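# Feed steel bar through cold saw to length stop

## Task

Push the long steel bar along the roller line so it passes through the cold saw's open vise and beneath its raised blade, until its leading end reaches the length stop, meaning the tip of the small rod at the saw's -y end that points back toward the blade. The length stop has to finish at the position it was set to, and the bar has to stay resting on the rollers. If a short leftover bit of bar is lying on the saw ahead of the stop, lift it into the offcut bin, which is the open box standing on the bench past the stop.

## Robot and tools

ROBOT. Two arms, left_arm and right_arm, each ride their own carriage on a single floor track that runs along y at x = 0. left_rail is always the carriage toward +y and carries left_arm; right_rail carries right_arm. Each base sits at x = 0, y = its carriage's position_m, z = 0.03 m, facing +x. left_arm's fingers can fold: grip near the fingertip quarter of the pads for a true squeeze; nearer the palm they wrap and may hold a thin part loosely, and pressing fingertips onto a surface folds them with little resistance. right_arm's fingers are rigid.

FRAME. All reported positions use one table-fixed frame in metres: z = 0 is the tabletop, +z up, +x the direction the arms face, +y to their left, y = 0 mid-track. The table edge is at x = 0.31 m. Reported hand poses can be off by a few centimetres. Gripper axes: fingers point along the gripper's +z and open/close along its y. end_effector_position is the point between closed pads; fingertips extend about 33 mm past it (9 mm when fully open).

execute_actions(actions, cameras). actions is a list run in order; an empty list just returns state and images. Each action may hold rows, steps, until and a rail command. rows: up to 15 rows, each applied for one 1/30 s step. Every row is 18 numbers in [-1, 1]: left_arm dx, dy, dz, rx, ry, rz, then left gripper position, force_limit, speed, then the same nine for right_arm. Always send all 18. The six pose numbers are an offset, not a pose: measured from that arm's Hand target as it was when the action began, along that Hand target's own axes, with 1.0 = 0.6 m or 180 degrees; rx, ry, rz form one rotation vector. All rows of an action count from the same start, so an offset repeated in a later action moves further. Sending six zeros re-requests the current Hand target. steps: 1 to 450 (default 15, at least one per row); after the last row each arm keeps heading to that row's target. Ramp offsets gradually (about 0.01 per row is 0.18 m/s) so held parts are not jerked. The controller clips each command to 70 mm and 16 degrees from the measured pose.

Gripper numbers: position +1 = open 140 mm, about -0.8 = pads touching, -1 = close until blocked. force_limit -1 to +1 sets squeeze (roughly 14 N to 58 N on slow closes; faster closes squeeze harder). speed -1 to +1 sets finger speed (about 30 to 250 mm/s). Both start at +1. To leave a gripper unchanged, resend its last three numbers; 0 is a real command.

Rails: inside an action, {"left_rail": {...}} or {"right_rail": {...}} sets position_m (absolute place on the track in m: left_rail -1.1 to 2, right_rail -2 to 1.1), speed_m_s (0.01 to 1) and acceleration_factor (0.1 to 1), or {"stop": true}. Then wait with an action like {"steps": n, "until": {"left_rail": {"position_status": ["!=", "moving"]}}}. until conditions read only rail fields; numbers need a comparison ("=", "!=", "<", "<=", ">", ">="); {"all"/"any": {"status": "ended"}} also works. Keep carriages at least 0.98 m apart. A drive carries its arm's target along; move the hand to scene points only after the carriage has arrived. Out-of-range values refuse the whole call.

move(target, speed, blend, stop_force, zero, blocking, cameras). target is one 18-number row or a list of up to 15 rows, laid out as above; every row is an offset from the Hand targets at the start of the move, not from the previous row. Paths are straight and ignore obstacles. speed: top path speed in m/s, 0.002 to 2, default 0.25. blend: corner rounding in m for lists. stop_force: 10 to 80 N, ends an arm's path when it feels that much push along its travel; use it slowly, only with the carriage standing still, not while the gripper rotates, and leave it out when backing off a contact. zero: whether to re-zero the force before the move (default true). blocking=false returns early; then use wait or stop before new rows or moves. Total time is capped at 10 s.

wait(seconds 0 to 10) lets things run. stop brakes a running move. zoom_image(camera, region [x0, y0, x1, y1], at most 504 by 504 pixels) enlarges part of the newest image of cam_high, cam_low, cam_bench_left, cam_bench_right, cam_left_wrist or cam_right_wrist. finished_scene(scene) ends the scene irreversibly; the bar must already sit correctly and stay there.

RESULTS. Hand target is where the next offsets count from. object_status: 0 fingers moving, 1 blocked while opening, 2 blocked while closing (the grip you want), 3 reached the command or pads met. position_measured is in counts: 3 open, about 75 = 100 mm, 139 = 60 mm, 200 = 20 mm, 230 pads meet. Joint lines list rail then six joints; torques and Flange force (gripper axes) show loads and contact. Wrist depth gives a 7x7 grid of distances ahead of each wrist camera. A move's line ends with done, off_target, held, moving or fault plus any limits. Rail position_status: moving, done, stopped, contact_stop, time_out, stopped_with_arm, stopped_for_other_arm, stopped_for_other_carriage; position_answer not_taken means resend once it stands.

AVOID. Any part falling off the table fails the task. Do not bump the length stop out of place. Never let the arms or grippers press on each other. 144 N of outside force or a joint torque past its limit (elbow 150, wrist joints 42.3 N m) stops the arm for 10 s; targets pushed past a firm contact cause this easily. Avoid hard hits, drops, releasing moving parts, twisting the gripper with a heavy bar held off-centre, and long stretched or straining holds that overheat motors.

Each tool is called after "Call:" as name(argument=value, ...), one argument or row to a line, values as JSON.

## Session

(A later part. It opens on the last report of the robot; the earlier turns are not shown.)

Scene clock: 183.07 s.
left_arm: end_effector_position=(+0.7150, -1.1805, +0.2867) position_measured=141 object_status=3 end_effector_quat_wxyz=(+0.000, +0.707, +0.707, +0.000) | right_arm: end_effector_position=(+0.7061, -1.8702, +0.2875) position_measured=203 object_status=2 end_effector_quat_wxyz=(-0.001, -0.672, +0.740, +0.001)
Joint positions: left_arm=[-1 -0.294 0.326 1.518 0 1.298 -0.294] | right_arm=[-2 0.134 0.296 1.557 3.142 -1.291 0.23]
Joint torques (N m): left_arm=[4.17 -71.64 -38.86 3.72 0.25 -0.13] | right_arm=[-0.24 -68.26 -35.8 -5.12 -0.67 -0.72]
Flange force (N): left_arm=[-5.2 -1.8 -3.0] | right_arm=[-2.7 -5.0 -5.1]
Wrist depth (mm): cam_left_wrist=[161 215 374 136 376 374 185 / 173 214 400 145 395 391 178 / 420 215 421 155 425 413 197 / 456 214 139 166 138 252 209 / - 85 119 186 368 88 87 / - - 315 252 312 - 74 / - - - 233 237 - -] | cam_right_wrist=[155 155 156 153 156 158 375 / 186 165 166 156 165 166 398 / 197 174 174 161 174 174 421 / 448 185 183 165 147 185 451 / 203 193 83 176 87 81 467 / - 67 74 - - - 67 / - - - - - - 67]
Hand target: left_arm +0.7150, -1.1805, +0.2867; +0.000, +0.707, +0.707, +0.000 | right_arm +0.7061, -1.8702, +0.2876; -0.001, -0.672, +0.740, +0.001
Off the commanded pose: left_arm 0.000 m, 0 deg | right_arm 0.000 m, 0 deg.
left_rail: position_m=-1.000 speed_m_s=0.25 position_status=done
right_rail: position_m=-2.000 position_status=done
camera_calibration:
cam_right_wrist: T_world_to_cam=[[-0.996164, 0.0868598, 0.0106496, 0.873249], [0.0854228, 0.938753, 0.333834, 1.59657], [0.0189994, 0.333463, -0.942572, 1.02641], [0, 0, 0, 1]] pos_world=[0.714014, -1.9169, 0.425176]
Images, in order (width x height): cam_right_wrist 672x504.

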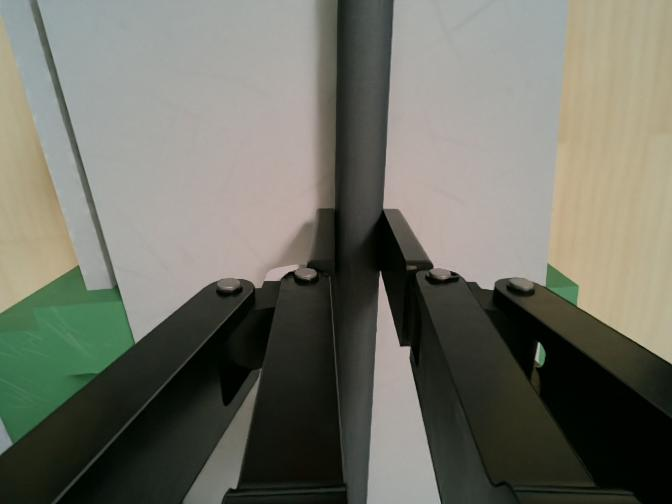

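Call:
move(
  target=[
    [0,0,-0.03,0,0,0,-0.1,0.5,-1,0,0,-0.033,0,0,0,-1,0,-1],
    [0,0,-0.15,0,0,0,-0.1,0.5,-1,0.091,0.075,-0.05,0,0,0,-1,0,-1],
    [0.15,0,-0.15,0,0,0,-0.1,0.5,-1,0.31,0.0875,-0.305,0,0,0,-1,0,-1],
    [0.3,0,-0.15,0,0,0,-0.1,0.5,-1,0.898,-0.0595,-0.305,0,0,-0.0305,-1,0,-1],
  ],
  speed=[0.05,0.12,0.2,0.25],
  blend=[0.01,0.02,0.05,0],
  cameras=["cam_right_wrist","cam_bench_right"],
)

Call:
execute_actions(
  actions=[
    {"left_rail":{"position_m":-0.55,"speed_m_s":0.4},"steps":400,"until":{"left_rail":{"position_status":["!=","moving"]}}},
  ],
  cameras=["cam_left_wrist","cam_right_wrist"],
)

Scene clock: 197.87 s.
left_arm: end_effector_position=(+0.7150, -1.0005, +0.3767) position_measured=141 object_status=3 end_effector_quat_wxyz=(+0.000, +0.707, +0.707, +0.000) | right_arm: end_effector_position=(+0.6900, -2.4099, +0.4705) position_measured=203 object_status=2 end_effector_quat_wxyz=(+0.001, +0.707, -0.707, -0.001)
Joint positions: left_arm=[-1 -0.049 0.261 1.44 0 1.441 -0.049] | right_arm=[-2 -0.579 0.408 1.071 3.141 -1.664 -0.578]
Joint torques (N m): left_arm=[4.54 -66.27 -40.03 3.81 0.26 -0.12] | right_arm=[-1.17 -93.42 -47.41 -4.92 -0.26 -0.18]
Flange force (N): left_arm=[-6.2 -1.1 -3.2] | right_arm=[0.7 -4.8 10.6]
Wrist depth (mm): cam_left_wrist=[455 275 464 450 458 284 457 / 487 475 481 477 488 288 486 / 517 512 503 506 508 315 512 / 561 543 149 278 158 289 548 / - 85 119 585 585 88 87 / - - 561 536 558 - 74 / - - - 461 - - -] | cam_right_wrist=[554 538 540 142 547 548 544 / 571 575 554 148 - 562 1276 / 603 605 - 157 - 615 711 / 655 645 645 164 141 643 - / - - 83 177 86 85 634 / - 67 74 - - - 67 / - - - - - - 66]
Hand target: left_arm +0.7150, -1.0005, +0.3767; +0.000, +0.707, +0.707, +0.000 | right_arm +0.6900, -2.4099, +0.4705; +0.001, +0.707, -0.707, -0.001
Off the commanded pose: left_arm 0.000 m, 0 deg | right_arm 0.000 m, 0 deg.
left_rail: position_m=-1.000 speed_m_s=0.25 position_status=done
right_rail: position_m=-2.000 position_status=done
move: done; blend cut to 0.0099 m at target 1
camera_calibration:
cam_right_wrist: T_world_to_cam=[[-0.999905, -0.00886209, 0.0105768, 0.674045], [-0.00482131, 0.942572, 0.333968, 2.11487], [-0.012929, 0.333886, -0.942525, 1.4022], [0, 0, 0, 1]] pos_world=[0.702306, -2.45562, 0.608177]
Images, in order (width x height): cam_bench_right 672x504, cam_right_wrist 672x504.

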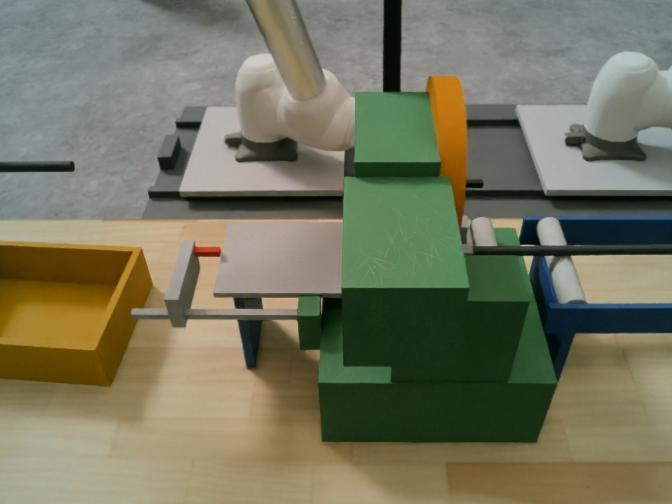

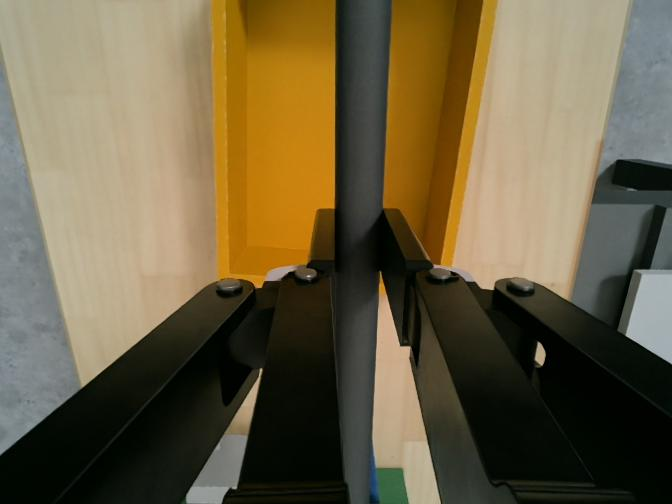

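Scene clock: 200.47 s.
left_arm: end_effector_position=(+0.7150, -0.5506, +0.3767) position_measured=141 object_status=3 end_effector_quat_wxyz=(+0.000, +0.707, +0.707, +0.000) | right_arm: end_effector_position=(+0.6900, -2.4099, +0.4705) position_measured=203 object_status=2 end_effector_quat_wxyz=(+0.001, +0.707, -0.707, -0.001)
Joint positions: left_arm=[-0.55 -0.049 0.261 1.44 0 1.441 -0.049] | right_arm=[-2 -0.579 0.408 1.071 3.141 -1.664 -0.578]
Joint torques (N m): left_arm=[4.23 -66.63 -40.1 3.83 0.27 -0.1] | right_arm=[-0.67 -93.2 -47.32 -4.92 -0.18 -0.22]
Flange force (N): left_arm=[-5.7 -0.1 -2.4] | right_arm=[1.1 -4.5 10.2]
Wrist depth (mm): cam_left_wrist=[456 274 456 236 456 250 452 / 482 475 490 474 486 290 483 / 518 508 506 279 500 288 510 / 545 541 149 286 157 275 552 / - 85 119 580 586 88 87 / - - 332 328 332 - 74 / - - - 688 - - -] | cam_right_wrist=[538 542 505 140 - 542 540 / 572 569 561 149 - 568 1313 / 603 608 543 157 529 607 620 / 657 647 622 164 141 643 649 / 1508 - 83 177 86 85 647 / - 67 74 - - - 67 / - - - - - - 66]
Hand target: left_arm +0.7150, -0.5506, +0.3767; +0.000, +0.707, +0.707, +0.000 | right_arm +0.6900, -2.4099, +0.4705; +0.001, +0.707, -0.707, -0.001
Tool commands: left_gripper/position=-0.1 left_gripper/force_limit=+0.5 left_gripper/speed=-1.0 right_gripper/position=-1.0 right_gripper/force_limit=+0.0 right_gripper/speed=-1.0
Off the commanded pose: left_arm 0.000 m, 0 deg | right_arm 0.000 m, 0 deg.
left_rail: position_m=-0.550 speed_m_s=0.40 position_status=done
right_rail: position_m=-2.000 position_status=done
camera_calibration:
cam_left_wrist: T_world_to_cam=[[0.999922, -0.00929814, -0.00832989, -0.709771], [-0.0056894, -0.933361, 0.358895, -0.637685], [-0.0111118, -0.35882, -0.933341, 0.304803], [0, 0, 0, 1]] pos_world=[0.709474, -0.49242, 0.507435]
cam_right_wrist: T_world_to_cam=[[-0.999905, -0.00886362, 0.0105758, 0.674043], [-0.00482143, 0.942529, 0.334089, 2.11472], [-0.0129292, 0.334006, -0.942482, 1.40237], [0, 0, 0, 1]] pos_world=[0.702306, -2.45562, 0.608078]
Images, in order (width x height): cam_left_wrist 672x504, cam_right_wrist 672x504.

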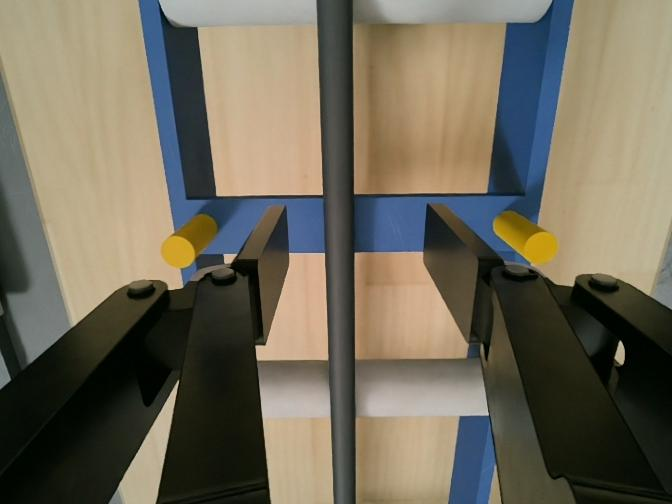

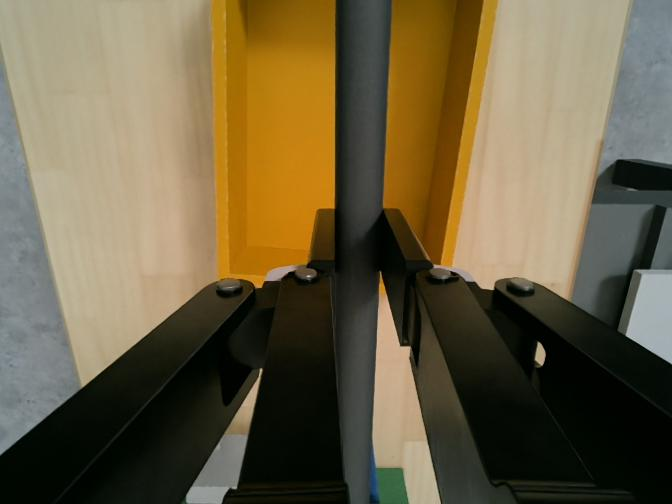

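Call:
execute_actions(
  actions=[
    {"left_rail":{"position_m":-0.33,"speed_m_s":0.4},"steps":400,"until":{"left_rail":{"position_status":["!=","moving"]}}},
  ],
  cameras=[],
)

Call:
move(
  target=[
    [0,-0.015,0,0,0,0,-0.1,0.5,-1,0.092,0.012,0,0,0,0,-1,0,-1],
    [0,-0.015,0.05,0,0,0,-0.1,0.5,-1,0.092,0.012,0.5,0,0,0,-1,0,-1],
    [0,-0.015,0.1503,0,0,0,-0.1,0.5,-1,0.092,0.012,0.66,0,0,0,-1,0,-1],
  ],
  speed=[0.15,0.2,0.08],
  blend=[0.02,0.02,0],
  cameras=["cam_right_wrist","cam_left_wrist"],
)

Call:
move(
  target=[0,0,0,0,0,0,-0.1,0.5,-1,0,0,0.055,0,0,0,-1,0,-1],
  speed=0.03,
  stop_force=12,
  cameras=["cam_right_wrist","cam_bench_right"],
)

Scene clock: 224.10 s.
left_arm: end_effector_position=(+0.7150, -0.3305, +0.3767) position_measured=141 object_status=3 end_effector_quat_wxyz=(+0.000, +0.707, +0.707, +0.000) | right_arm: end_effector_position=(+0.6900, -2.4099, +0.4705) position_measured=203 object_status=2 end_effector_quat_wxyz=(+0.001, +0.707, -0.707, -0.001)
Joint positions: left_arm=[-0.33 -0.049 0.261 1.44 0 1.441 -0.049] | right_arm=[-2 -0.579 0.408 1.071 3.141 -1.664 -0.578]
Joint torques (N m): left_arm=[4.54 -66.51 -40.1 3.84 0.26 -0.07] | right_arm=[-0.37 -93.56 -47.35 -4.87 -0.24 -0.21]
Flange force (N): left_arm=[-6.2 -0.3 -2.7] | right_arm=[2.1 -4.8 10.4]
Wrist depth (mm): cam_left_wrist=[456 276 458 443 457 285 459 / 486 475 484 473 486 290 481 / 514 506 352 345 422 315 511 / 543 547 139 306 138 347 547 / - 85 119 297 299 88 88 / - - 645 632 641 - 74 / - - - 357 - - -] | cam_right_wrist=[542 540 487 140 - 547 555 / 575 569 558 149 581 574 1276 / 605 608 567 157 591 603 624 / 638 649 627 164 141 640 643 / 1572 - 84 176 86 85 638 / - 67 74 - - - 67 / - - - - - - 66]
Hand target: left_arm +0.7150, -0.3305, +0.3767; +0.000, +0.707, +0.707, +0.000 | right_arm +0.6900, -2.4099, +0.4705; +0.001, +0.707, -0.707, -0.001
Tool commands: left_gripper/position=-0.1 left_gripper/force_limit=+0.5 left_gripper/speed=-1.0 right_gripper/position=-1.0 right_gripper/force_limit=+0.0 right_gripper/speed=-1.0
Off the commanded pose: left_arm 0.000 m, 0 deg | right_arm 0.000 m, 0 deg.
left_rail: position_m=-0.330 speed_m_s=0.40 position_status=done
right_rail: position_m=-2.000 position_status=done
No camera images: "cameras" was empty.

Scene clock: 227.50 s.
left_arm: end_effector_position=(+0.7061, -0.3305, +0.2865) position_measured=141 object_status=3 end_effector_quat_wxyz=(+0.000, +0.707, +0.707, +0.000) | right_arm: end_effector_position=(+0.6820, -2.4651, +0.0745) position_measured=203 object_status=2 end_effector_quat_wxyz=(+0.001, +0.707, -0.707, -0.001)
Joint positions: left_arm=[-0.33 -0.05 0.277 1.584 0 1.281 -0.05] | right_arm=[-2 -0.64 0.594 1.521 3.14 -1.028 -0.638]
Joint torques (N m): left_arm=[4.57 -66.76 -38.75 3.67 0.27 -0.08] | right_arm=[-0.58 -104.57 -40.77 -4.28 -0.13 -0.21]
Flange force (N): left_arm=[-6.2 -0.4 -2.7] | right_arm=[0.8 -3.4 12.6]
Wrist depth (mm): cam_left_wrist=[161 197 378 136 375 374 189 / 396 197 398 145 398 395 190 / 425 196 356 155 344 285 191 / 454 198 149 166 138 259 200 / - 85 119 184 226 88 87 / - - 214 212 213 - 74 / - - - 559 - - -] | cam_right_wrist=[180 183 182 179 182 183 182 / 189 193 193 154 192 192 191 / 199 204 203 161 204 203 200 / 204 217 215 164 141 218 217 / 197 225 83 177 86 82 166 / - 67 74 - - - 67 / - - - - - - 66]
Hand target: left_arm +0.7060, -0.3305, +0.2865; +0.000, +0.707, +0.707, +0.000 | right_arm +0.6820, -2.4651, +0.0745; +0.001, +0.707, -0.707, -0.001
Off the commanded pose: left_arm 0.000 m, 0 deg | right_arm 0.000 m, 0 deg.
left_rail: position_m=-0.330 speed_m_s=0.40 position_status=done
right_rail: position_m=-2.000 position_status=done
move: done
camera_calibration:
cam_left_wrist: T_world_to_cam=[[0.999922, -0.00929814, -0.00832989, -0.699477], [-0.0056894, -0.933361, 0.358895, -0.400025], [-0.0111118, -0.35882, -0.933341, 0.299456], [0, 0, 0, 1]] pos_world=[0.700474, -0.27242, 0.417235]
cam_right_wrist: T_world_to_cam=[[-0.999905, -0.00886362, 0.0105758, 0.669741], [-0.00482143, 0.942529, 0.334089, 2.29898], [-0.0129292, 0.334006, -0.942482, 1.04758], [0, 0, 0, 1]] pos_world=[0.694306, -2.51082, 0.212178]
Images, in order (width x height): cam_left_wrist 672x504, cam_right_wrist 672x504.

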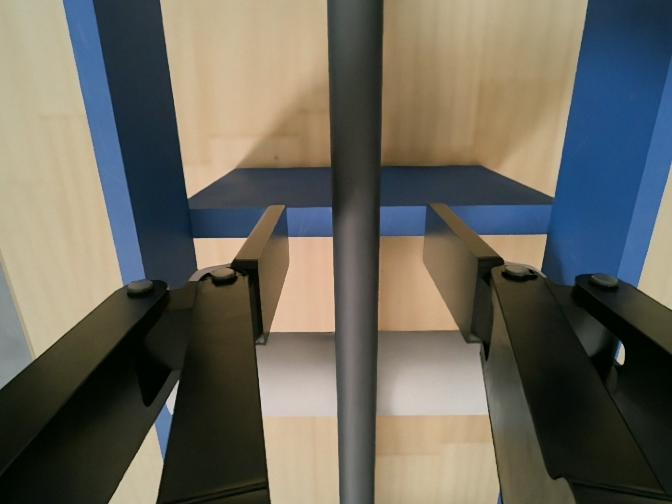

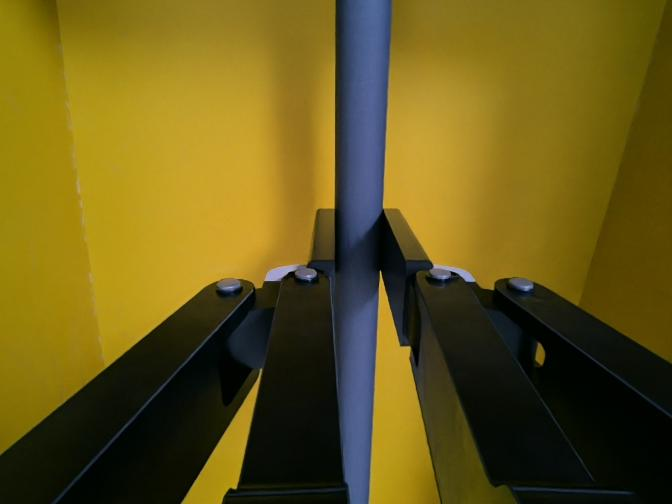

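Scene clock: 229.13 s.
left_arm: end_effector_position=(+0.7060, -0.3305, +0.2865) position_measured=141 object_status=3 end_effector_quat_wxyz=(+0.000, +0.707, +0.707, +0.000) | right_arm: end_effector_position=(+0.6821, -2.4652, +0.0443) position_measured=203 object_status=2 end_effector_quat_wxyz=(+0.001, +0.707, -0.707, +0.000)
Joint positions: left_arm=[-0.33 -0.05 0.277 1.584 0 1.281 -0.05] | right_arm=[-2 -0.64 0.62 1.539 3.14 -0.983 -0.638]
Joint torques (N m): left_arm=[4.64 -66.65 -38.72 3.71 0.29 -0.07] | right_arm=[-3.09 -75.08 -25.19 -5.16 1.83 -0.22]
Flange force (N): left_arm=[-6.3 -1.2 -3.3] | right_arm=[-4.0 -1.2 -25.3]
Wrist depth (mm): cam_left_wrist=[161 197 372 136 378 374 189 / 396 196 398 145 400 398 190 / 422 196 354 155 344 286 190 / 451 197 149 167 138 260 201 / - 85 120 184 225 88 87 / - - 214 212 214 - 74 / - - - 556 - - -] | cam_right_wrist=[155 156 154 143 156 156 156 / 166 164 164 154 165 164 165 / 174 174 174 160 174 175 173 / 185 185 184 166 180 186 183 / 194 192 83 176 86 85 75 / - 67 74 - - - 67 / - - - - - - 66]
Hand target: left_arm +0.7060, -0.3305, +0.2865; +0.000, +0.707, +0.707, +0.000 | right_arm +0.6820, -2.4652, +0.0442; +0.001, +0.707, -0.707, -0.001 (not the last commanded pose)
Off the commanded pose: left_arm 0.000 m, 0 deg | right_arm 0.003 m, 0 deg.
left_rail: position_m=-0.330 speed_m_s=0.40 position_status=done
right_rail: position_m=-2.000 position_status=done
move: contact (right_arm)
camera_calibration:
cam_right_wrist: T_world_to_cam=[[-0.999909, -0.00891562, 0.0101351, 0.670112], [-0.00502208, 0.942646, 0.333758, 2.30959], [-0.0125294, 0.333676, -0.942604, 1.01794], [0, 0, 0, 1]] pos_world=[0.694404, -2.51082, 0.181877]
Images, in order (width x height): cam_bench_right 672x504, cam_right_wrist 672x504.

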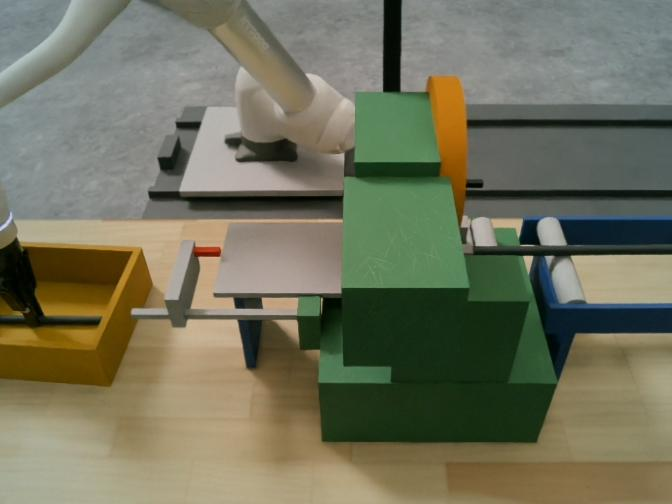

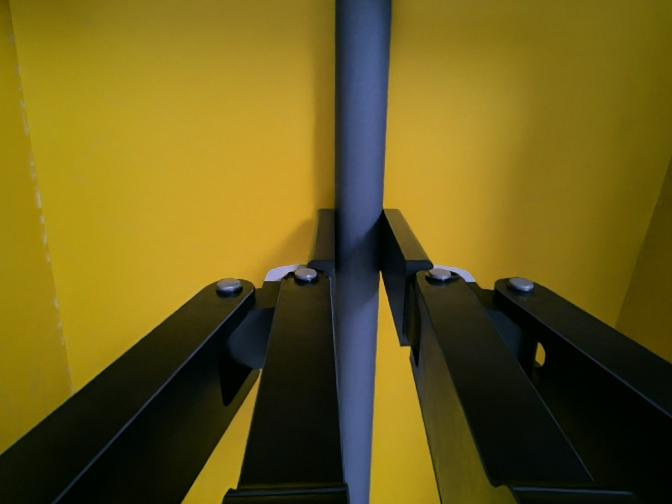

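Call:
execute_actions(
  actions=[
    {"rows":[[0,0,0,0,0,0,-1,0.5,-1,0,0,-0.0035,0,0,0,-1,0,-1]],"steps":12},
    {"rows":[[0,0,0,0,0,0,-1,0.5,-1,0,0,0,0,0,0,-0.3,0,-1]],"steps":63},
  ],
  cameras=[],
)

Call:
move(
  target=[
    [0,0.005,-0.001,0,0,0,-1,0.5,-1,0,0,-0.15,0,0,0,-0.3,0,-1],
    [0,0.024,-0.001,0,0,0,-1,0.5,-1,-0.1,-0.015,-0.7,0,0,0,-0.3,0,-1],
    [0,0.024,-0.001,0,0,0,-1,0.5,-1,-0.642,-0.077,-0.69,0,0,0,-0.3,0,-1],
  ],
  speed=[0.1,0.25,0.3],
  blend=[0.002,0.005,0],
  cameras=["cam_right_wrist","cam_left_wrist","cam_bench_right"],
)

Scene clock: 237.70 s.
left_arm: end_effector_position=(+0.7060, -0.3305, +0.2865) position_measured=204 object_status=2 end_effector_quat_wxyz=(+0.000, +0.707, +0.707, +0.000) | right_arm: end_effector_position=(+0.6820, -2.4652, +0.0463) position_measured=167 object_status=3 end_effector_quat_wxyz=(+0.001, +0.707, -0.707, -0.001)
Joint positions: left_arm=[-0.33 -0.05 0.277 1.584 0 1.281 -0.05] | right_arm=[-2 -0.64 0.618 1.538 3.14 -0.987 -0.638]
Joint torques (N m): left_arm=[3.95 -57.4 -36.48 4.12 -2.6 0.41] | right_arm=[-0.68 -100.07 -36.37 -4.23 -0.15 -0.21]
Flange force (N): left_arm=[-6.1 -8.8 -14.8] | right_arm=[1.3 -3.6 6.0]
Flange force at the end of the 1st action (N): left_arm=[-6.4 0.2 -2.5] | right_arm=[1.2 -3.6 13.6]
Wrist depth (mm): cam_left_wrist=[163 197 376 137 377 373 190 / 398 196 401 145 399 399 190 / 424 195 354 156 341 287 191 / 457 211 262 159 259 259 201 / 483 74 91 176 - 93 224 / - 66 - 188 - - - / - - - - - - -] | cam_right_wrist=[157 159 158 154 156 157 158 / 168 165 166 162 166 166 166 / 175 175 176 161 175 176 176 / 184 183 184 170 149 186 186 / - 81 81 182 148 93 79 / - 67 - 207 - - 69 / - - - 215 - - 69]
Hand target: left_arm +0.7060, -0.3305, +0.2865; +0.000, +0.707, +0.707, +0.000 | right_arm +0.6821, -2.4652, +0.0463; +0.001, +0.707, -0.707, -0.001
Off the commanded pose: left_arm 0.000 m, 0 deg | right_arm 0.000 m, 0 deg.
left_rail: position_m=-0.330 speed_m_s=0.40 position_status=done
right_rail: position_m=-2.000 position_status=done
No camera images: "cameras" was empty.

Scene clock: 241.50 s.
left_arm: end_effector_position=(+0.7204, -0.3305, +0.2871) position_measured=204 object_status=2 end_effector_quat_wxyz=(+0.000, +0.707, +0.707, +0.000) | right_arm: end_effector_position=(+0.7292, -2.0800, +0.4602) position_measured=167 object_status=3 end_effector_quat_wxyz=(+0.001, +0.707, -0.707, -0.001)
Joint positions: left_arm=[-0.33 -0.049 0.299 1.553 0 1.289 -0.049] | right_arm=[-2 -0.156 0.285 1.258 3.141 -1.6 -0.155]
Joint torques (N m): left_arm=[4.73 -87.66 -53.88 3.58 -0.78 -0.65] | right_arm=[-1.17 -76 -43.52 -5 -0.17 -0.2]
Flange force (N): left_arm=[-5.8 -2.1 22.8] | right_arm=[-1.5 -5.5 3.7]
Wrist depth (mm): cam_left_wrist=[165 365 375 137 374 368 176 / 173 225 396 145 398 398 188 / 185 226 352 156 339 257 200 / 456 225 263 161 260 243 439 / 481 74 91 175 - 93 471 / - 66 - 192 - - - / - - - - - - -] | cam_right_wrist=[530 530 533 542 544 526 525 / 569 564 553 567 568 565 564 / 610 592 341 344 600 600 607 / 1404 629 395 373 149 631 634 / - 80 80 394 127 93 80 / - 67 - 420 - - 69 / - - - 456 - - 69]
Hand target: left_arm +0.7204, -0.3305, +0.2871; +0.000, +0.707, +0.707, +0.000 | right_arm +0.7292, -2.0800, +0.4602; +0.001, +0.707, -0.707, -0.001
Off the commanded pose: left_arm 0.000 m, 0 deg | right_arm 0.000 m, 0 deg.
left_rail: position_m=-0.330 speed_m_s=0.40 position_status=done
right_rail: position_m=-2.000 position_status=done
move: done
camera_calibration:
cam_left_wrist: T_world_to_cam=[[0.999922, -0.00929814, -0.00832989, -0.71387], [-0.0056894, -0.933361, 0.358895, -0.400194], [-0.0111118, -0.35882, -0.933341, 0.30027], [0, 0, 0, 1]] pos_world=[0.714874, -0.27242, 0.417935]
cam_right_wrist: T_world_to_cam=[[-0.999909, -0.00882277, 0.0101672, 0.716605], [-0.00492222, 0.942604, 0.333878, 1.80777], [-0.0125294, 0.333797, -0.942562, 1.28229], [0, 0, 0, 1]] pos_world=[0.741505, -2.12572, 0.597778]
Images, in order (width x height): cam_bench_right 672x504, cam_left_wrist 672x504, cam_right_wrist 672x504.

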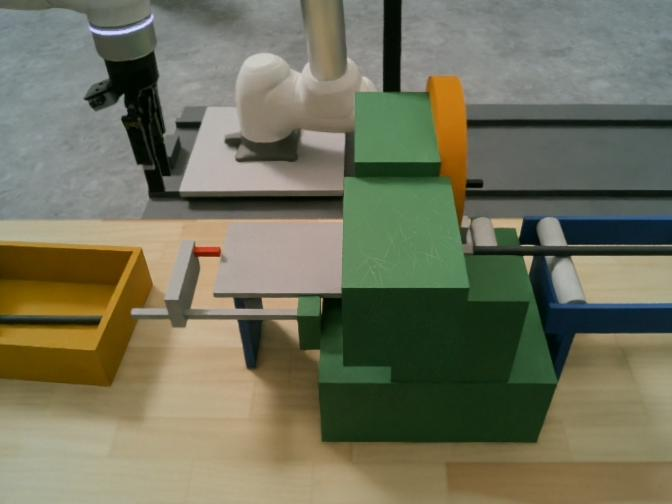

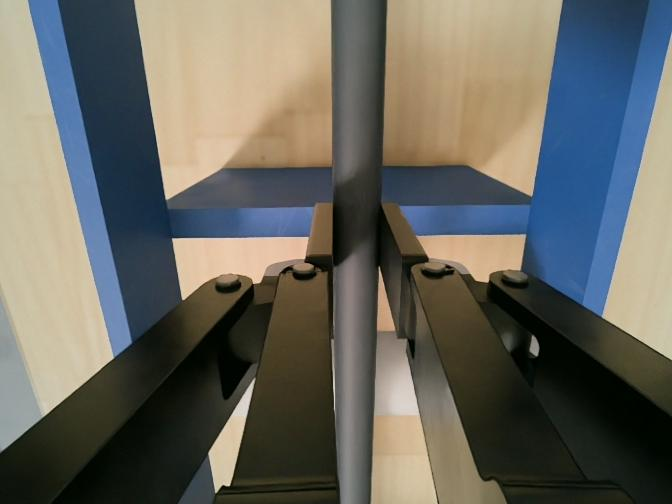

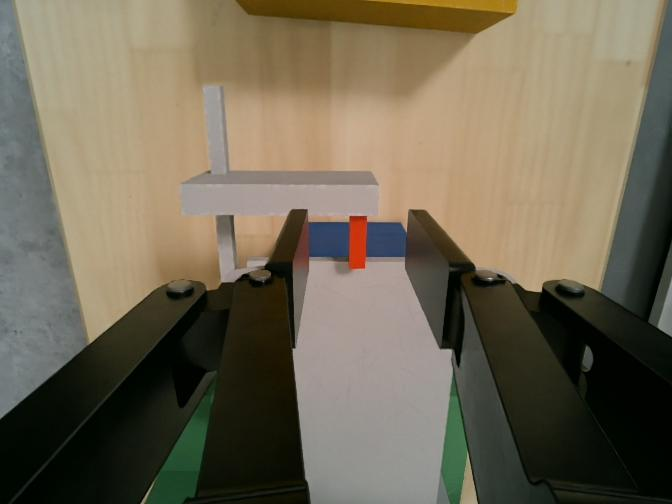

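Call:
execute_actions(
  actions=[
    {"rows":[[0,0,0.0008,0,0,0,-1,0.5,-1,0,0,0,0,0,0,-0.3,0,-1]],"steps":8},
    {"left_rail":{"position_m":-0.71,"speed_m_s":0.15,"acceleration_factor":0.4},"steps":400,"until":{"left_rail":{"position_status":["!=","moving"]}}},
  ],
  cameras=["cam_right_wrist","cam_bench_right"],
)

Call:
zoom_image(
  camera="cam_right_wrist",
  region=[300, 200, 420, 360],
)

Call:
zoom_image(
  camera="cam_bench_right",
  region=[160, 220, 280, 290],
)

Scene clock: 253.07 s.
left_arm: end_effector_position=(+0.7204, -0.7105, +0.2866) position_measured=204 object_status=2 end_effector_quat_wxyz=(+0.000, +0.707, +0.707, +0.000) | right_arm: end_effector_position=(+0.7292, -2.0800, +0.4602) position_measured=167 object_status=3 end_effector_quat_wxyz=(+0.001, +0.707, -0.707, -0.001)
Joint positions: left_arm=[-0.71 -0.049 0.299 1.554 0 1.288 -0.049] | right_arm=[-2 -0.156 0.285 1.258 3.141 -1.6 -0.155]
Joint torques (N m): left_arm=[5.2 -66.41 -39.14 3.66 -1.12 -0.62] | right_arm=[-0.67 -75.74 -43.56 -4.99 -0.13 -0.18]
Flange force (N): left_arm=[-6.4 -3.6 -5.3] | right_arm=[-0.6 -4.6 3.5]
Flange force at the end of the 1st action (N): left_arm=[-5.9 -4.5 2.4] | right_arm=[-0.7 -4.0 3.7]
Wrist depth (mm): cam_left_wrist=[166 367 374 137 374 366 177 / 173 227 399 145 398 394 187 / 185 226 423 155 416 241 195 / 450 188 187 161 185 186 433 / 476 195 91 175 - 93 475 / - 66 - 190 - - - / - - - - - - -] | cam_right_wrist=[526 531 530 526 542 533 538 / 565 565 558 567 561 562 562 / 607 587 342 342 600 598 605 / 1440 627 392 374 149 627 615 / - 81 81 386 127 86 80 / - 67 - 413 - - 69 / - - - 448 - - 69]
Hand target: left_arm +0.7204, -0.7105, +0.2867; +0.000, +0.707, +0.707, +0.000 | right_arm +0.7292, -2.0800, +0.4602; +0.001, +0.707, -0.707, -0.001
Off the commanded pose: left_arm 0.000 m, 0 deg | right_arm 0.000 m, 0 deg.
left_rail: position_m=-0.710 speed_m_s=0.15 position_status=done
right_rail: position_m=-2.000 position_status=done
camera_calibration:
cam_right_wrist: T_world_to_cam=[[-0.999908, -0.00885595, 0.0102615, 0.716578], [-0.00492201, 0.942603, 0.333878, 1.80768], [-0.0126294, 0.333797, -0.94256, 1.28233], [0, 0, 0, 1]] pos_world=[0.741605, -2.12562, 0.597777]
Images, in order (width x height): cam_bench_right 672x504, cam_right_wrist 672x504.

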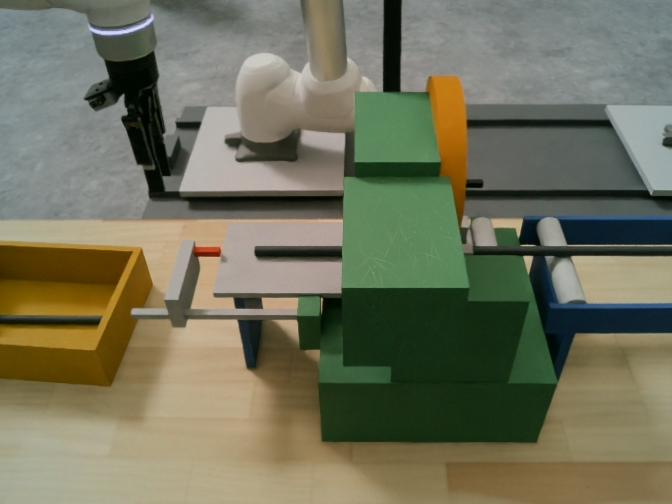

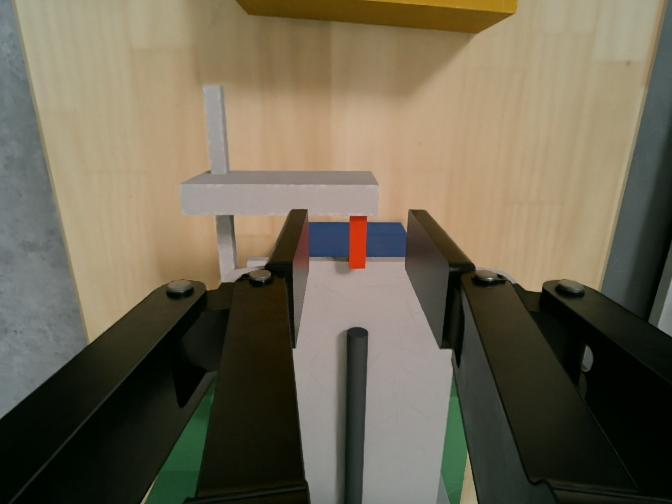

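Scaled by 3.150 from the camera's 672x504 image, which has a finer 960x720 frame.

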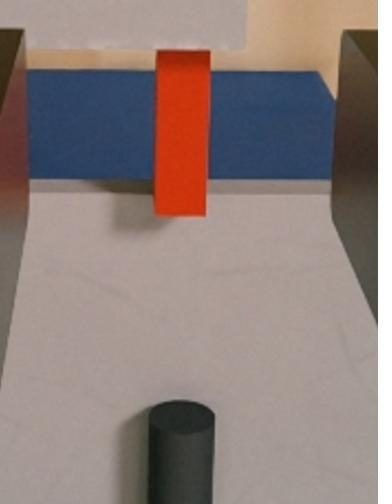

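Scaled by 4.200 from the camera's 672x504 image, which has a finer 960x720 frame.

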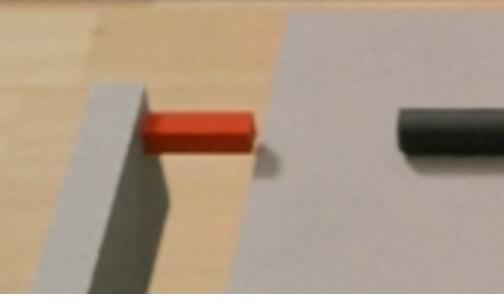

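Call:
execute_actions(
  actions=[
    {"left_rail":{"position_m":-0.768,"speed_m_s":0.08,"acceleration_factor":0.3},"steps":400,"until":{"left_rail":{"position_status":["!=","moving"]}}},
  ],
  cameras=["cam_bench_right"],
)

Call:
zoom_image(
  camera="cam_bench_right",
  region=[160, 220, 280, 290],
)

Call:
move(
  target=[-0.026,0,0,0,0,0,-1,0.5,-1,0,0,0,0,0,0,-0.3,0,-1],
  speed=0.004,
  stop_force=10,
  cameras=["cam_right_wrist","cam_bench_right"],
)

Call:
zoom_image(
  camera="cam_bench_right",
  region=[160, 220, 280, 290],
)

Scene clock: 261.30 s.
left_arm: end_effector_position=(+0.7204, -0.7685, +0.2866) position_measured=204 object_status=2 end_effector_quat_wxyz=(+0.000, +0.707, +0.707, +0.000) | right_arm: end_effector_position=(+0.7292, -2.0800, +0.4602) position_measured=167 object_status=3 end_effector_quat_wxyz=(+0.001, +0.707, -0.707, -0.001)
Joint positions: left_arm=[-0.768 -0.049 0.299 1.554 0 1.288 -0.049] | right_arm=[-2 -0.156 0.285 1.258 3.141 -1.6 -0.155]
Joint torques (N m): left_arm=[4.78 -67.13 -39.29 3.5 -1.09 -0.66] | right_arm=[-0.38 -75.73 -43.53 -5.01 -0.13 -0.22]
Flange force (N): left_arm=[-6.0 -2.6 -4.7] | right_arm=[-0.3 -4.7 3.4]
Wrist depth (mm): cam_left_wrist=[166 366 378 137 374 369 177 / 169 166 165 147 165 165 167 / 184 177 178 157 178 179 189 / 453 225 442 161 440 243 439 / 477 74 91 175 - 93 469 / - 66 - 191 - - - / - - - - - - -] | cam_right_wrist=[538 531 534 535 537 534 534 / 564 561 551 567 555 564 562 / 610 594 340 342 603 607 608 / 1413 629 622 373 148 631 651 / - 81 81 386 127 93 79 / - 67 - 416 - - 69 / - - - 445 - - 69]
Hand target: left_arm +0.7204, -0.7685, +0.2867; +0.000, +0.707, +0.707, +0.000 | right_arm +0.7292, -2.0800, +0.4602; +0.001, +0.707, -0.707, -0.001
Tool commands: left_gripper/position=-1.0 left_gripper/force_limit=+0.5 left_gripper/speed=-1.0 right_gripper/position=-0.3 right_gripper/force_limit=+0.0 right_gripper/speed=-1.0
Off the commanded pose: left_arm 0.000 m, 0 deg | right_arm 0.000 m, 0 deg.
left_rail: position_m=-0.768 speed_m_s=0.08 position_status=done
right_rail: position_m=-2.000 position_status=done
Images, in order (width x height): cam_bench_right 672x504.

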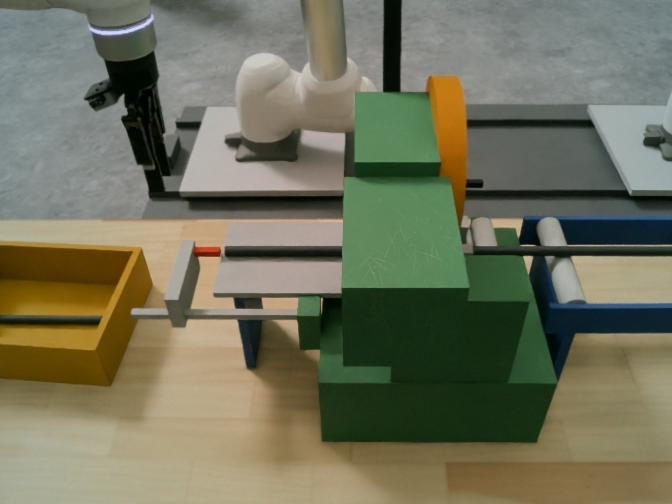

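Scaled by 4.200 from the camera's 672x504 image, which has a finer 960x720 frame.

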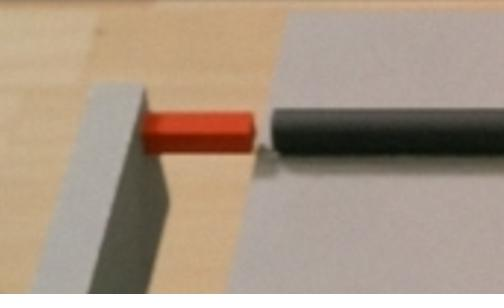

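Scene clock: 264.37 s.
left_arm: end_effector_position=(+0.7204, -0.7784, +0.2867) position_measured=204 object_status=2 end_effector_quat_wxyz=(+0.000, +0.707, +0.707, +0.000) | right_arm: end_effector_position=(+0.7292, -2.0800, +0.4602) position_measured=167 object_status=3 end_effector_quat_wxyz=(+0.001, +0.707, -0.707, -0.001)
Joint positions: left_arm=[-0.768 -0.062 0.299 1.554 0 1.288 -0.063] | right_arm=[-2 -0.156 0.285 1.258 3.141 -1.6 -0.155]
Joint torques (N m): left_arm=[-4.93 -65.03 -38.43 -1.21 -1.38 -0.66] | right_arm=[-0.47 -75.54 -43.73 -5 -0.1 -0.19]
Flange force (N): left_arm=[7.8 -4.1 -7.8] | right_arm=[-0.5 -4.0 3.5]
Wrist depth (mm): cam_left_wrist=[167 211 370 138 371 366 168 / 165 163 163 148 163 162 165 / 185 197 422 156 428 212 190 / 453 226 446 162 442 241 442 / 481 74 91 175 - 93 469 / - 66 - 190 - - - / - - - - - - -] | cam_right_wrist=[537 530 534 535 535 534 534 / 568 568 562 569 569 561 578 / 591 594 342 343 600 603 612 / 647 634 394 373 148 615 629 / - 81 80 387 127 93 79 / - 67 - 413 - - 69 / - - - 450 - - 69]
Hand target: left_arm +0.7204, -0.7784, +0.2867; +0.000, +0.707, +0.707, +0.000 (not the last commanded pose) | right_arm +0.7292, -2.0800, +0.4602; +0.001, +0.707, -0.707, -0.001
Off the commanded pose: left_arm 0.006 m, 0 deg | right_arm 0.000 m, 0 deg.
left_rail: position_m=-0.768 speed_m_s=0.08 position_status=done
right_rail: position_m=-2.000 position_status=done
move: contact (left_arm)
camera_calibration:
cam_right_wrist: T_world_to_cam=[[-0.999908, -0.00885595, 0.0102615, 0.716578], [-0.00492201, 0.942603, 0.333878, 1.80768], [-0.0126294, 0.333797, -0.94256, 1.28233], [0, 0, 0, 1]] pos_world=[0.741605, -2.12562, 0.597777]
Images, in order (width x height): cam_bench_right 672x504, cam_right_wrist 672x504.

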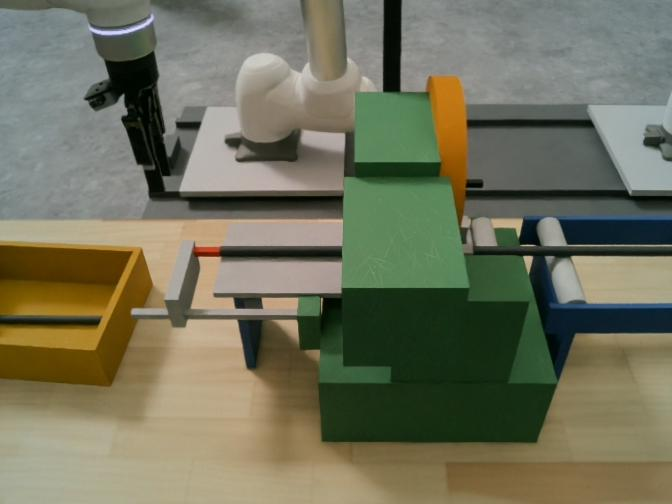

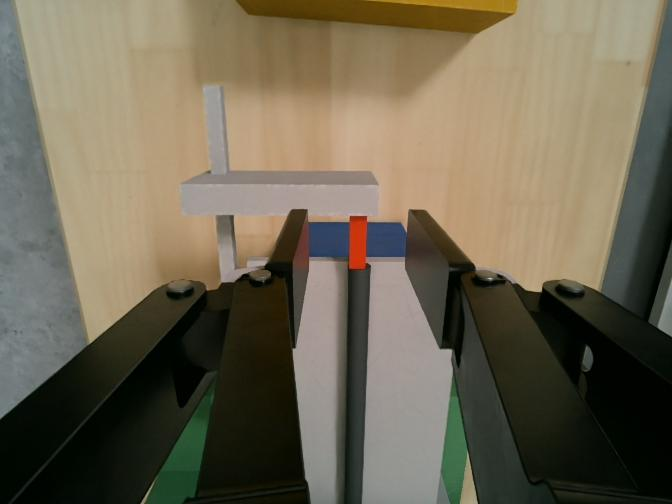

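Scaled by 4.200 from the camera's 672x504 image, which has a finer 960x720 frame.

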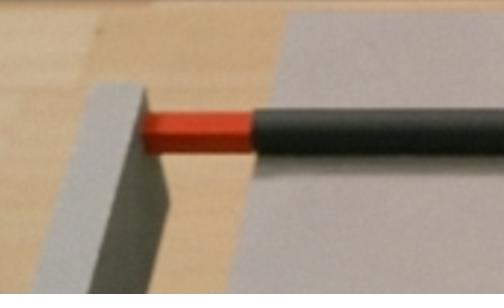

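Contact. Release and retreat.

Call:
execute_actions(
  actions=[
    {"rows":[[0,0,0,0,0,0,-0.1,0.5,-1,0,0,0,0,0,0,-0.3,0,-1]],"steps":60},
  ],
  cameras=[],
)

Call:
move(
  target=[0,0,-0.15,0,0,0,-0.1,0.5,-1,0,0,0,0,0,0,-0.3,0,-1],
  speed=0.15,
  cameras=["cam_right_wrist","cam_bench_right","cam_high"],
)

Call:
zoom_image(
  camera="cam_bench_right",
  region=[160, 220, 280, 290],
)

Call:
zoom_image(
  camera="cam_right_wrist",
  region=[300, 200, 420, 310],
)

Scene clock: 271.70 s.
left_arm: end_effector_position=(+0.7204, -0.7784, +0.2867) position_measured=141 object_status=3 end_effector_quat_wxyz=(+0.000, +0.707, +0.707, +0.000) | right_arm: end_effector_position=(+0.7292, -2.0800, +0.4602) position_measured=167 object_status=3 end_effector_quat_wxyz=(+0.001, +0.707, -0.707, -0.001)
Joint positions: left_arm=[-0.768 -0.062 0.299 1.554 0 1.288 -0.063] | right_arm=[-2 -0.156 0.285 1.258 3.141 -1.6 -0.155]
Joint torques (N m): left_arm=[4.06 -68.78 -38.71 3.73 0.27 -0.12] | right_arm=[-0.61 -75.74 -43.56 -4.98 -0.13 -0.21]
Flange force (N): left_arm=[-5.5 -0.5 -3.1] | right_arm=[-0.4 -4.5 3.4]
Wrist depth (mm): cam_left_wrist=[166 212 371 138 371 367 168 / 164 163 164 150 163 162 164 / 184 197 425 157 425 212 189 / 453 225 139 438 138 241 438 / - 85 119 180 475 88 87 / - - 518 194 527 - 74 / - - - 564 - - -] | cam_right_wrist=[534 537 535 544 531 534 530 / 558 564 554 562 564 561 558 / 605 592 339 342 600 594 624 / 1378 631 392 372 148 627 641 / - 81 81 390 127 93 80 / - 67 - 416 - - 69 / - - - 446 - - 69]
Hand target: left_arm +0.7204, -0.7784, +0.2867; +0.000, +0.707, +0.707, +0.000 | right_arm +0.7292, -2.0800, +0.4602; +0.001, +0.707, -0.707, -0.001
Off the commanded pose: left_arm 0.000 m, 0 deg | right_arm 0.000 m, 0 deg.
left_rail: position_m=-0.768 speed_m_s=0.08 position_status=done
right_rail: position_m=-2.000 position_status=done
No camera images: "cameras" was empty.

Scene clock: 272.63 s.
left_arm: end_effector_position=(+0.7204, -0.7784, +0.3767) position_measured=141 object_status=3 end_effector_quat_wxyz=(+0.000, +0.707, +0.707, +0.000) | right_arm: end_effector_position=(+0.7292, -2.0800, +0.4602) position_measured=167 object_status=3 end_effector_quat_wxyz=(+0.001, +0.707, -0.707, -0.001)
Joint positions: left_arm=[-0.768 -0.062 0.27 1.428 0 1.444 -0.063] | right_arm=[-2 -0.156 0.285 1.258 3.141 -1.6 -0.155]
Joint torques (N m): left_arm=[4.31 -67.37 -39.32 3.82 0.28 -0.13] | right_arm=[-0.72 -75.52 -43.54 -5.03 -0.11 -0.2]
Flange force (N): left_arm=[-5.8 1.6 -3.6] | right_arm=[-1.2 -4.5 3.5]
Wrist depth (mm): cam_left_wrist=[456 264 455 448 456 276 461 / 483 260 250 248 249 255 485 / 516 506 506 506 517 332 514 / 554 544 139 544 138 535 545 / - 85 119 585 583 88 87 / - - 637 625 636 - 74 / - - - 363 - - -] | cam_right_wrist=[533 531 535 531 537 529 531 / 564 554 558 564 567 557 555 / 603 594 341 342 600 597 603 / 638 636 394 374 148 629 638 / - 80 81 389 127 87 79 / - 67 - 415 - - 69 / - - - 446 - - 69]
Hand target: left_arm +0.7204, -0.7784, +0.3767; +0.000, +0.707, +0.707, +0.000 | right_arm +0.7292, -2.0800, +0.4602; +0.001, +0.707, -0.707, -0.001
Off the commanded pose: left_arm 0.000 m, 0 deg | right_arm 0.000 m, 0 deg.
left_rail: position_m=-0.768 speed_m_s=0.08 position_status=done
right_rail: position_m=-2.000 position_status=done
move: done
camera_calibration:
cam_right_wrist: T_world_to_cam=[[-0.999908, -0.00885595, 0.0102615, 0.716578], [-0.00492201, 0.942603, 0.333878, 1.80768], [-0.0126294, 0.333797, -0.94256, 1.28233], [0, 0, 0, 1]] pos_world=[0.741605, -2.12562, 0.597777]
Images, in order (width x height): cam_high 672x504, cam_bench_right 672x504, cam_right_wrist 672x504.

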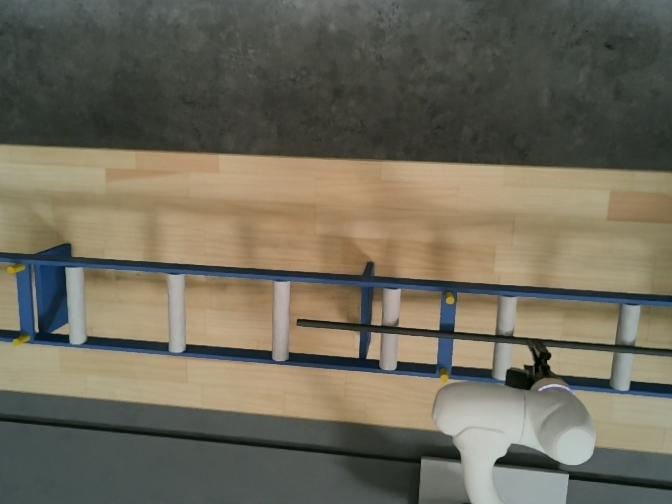

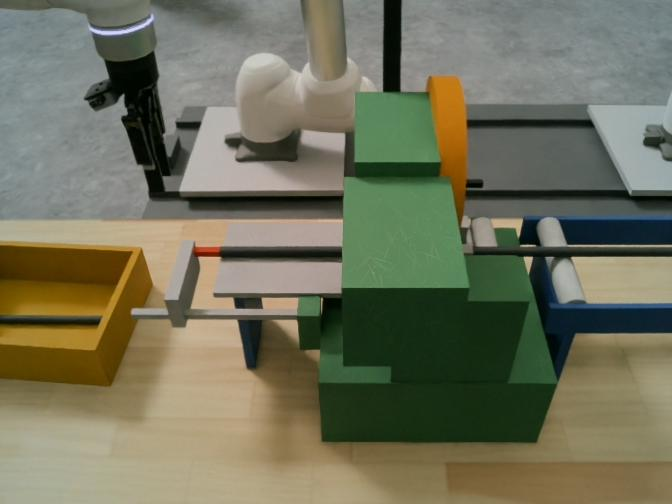

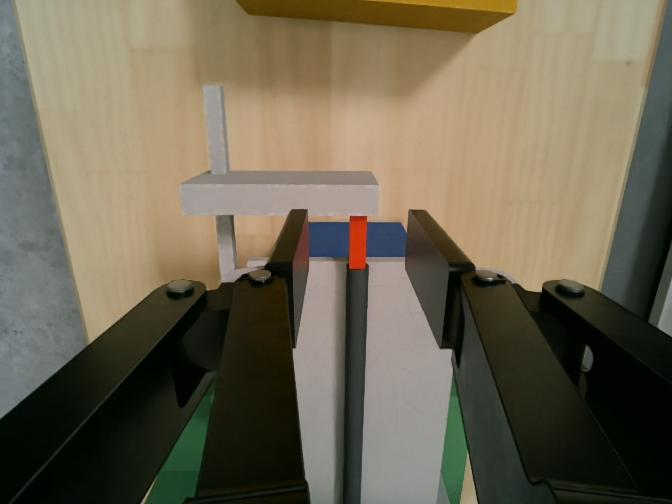

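Scaled by 4.200 from the camera's 672x504 image, which has a finer 960x720 frame.

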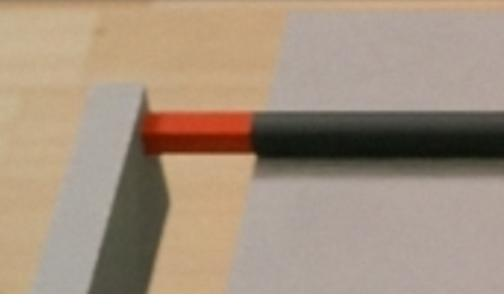

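Scaled by 4.200 from the camera's 672x504 image, which has a finer 960x720 frame.

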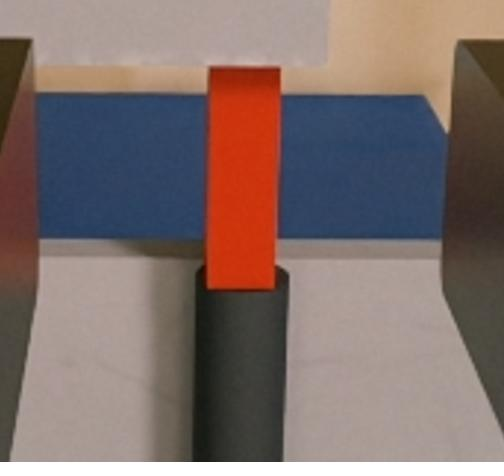

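Call:
finished_scene(
  scene=2,
)

The scene is finished: the task was done.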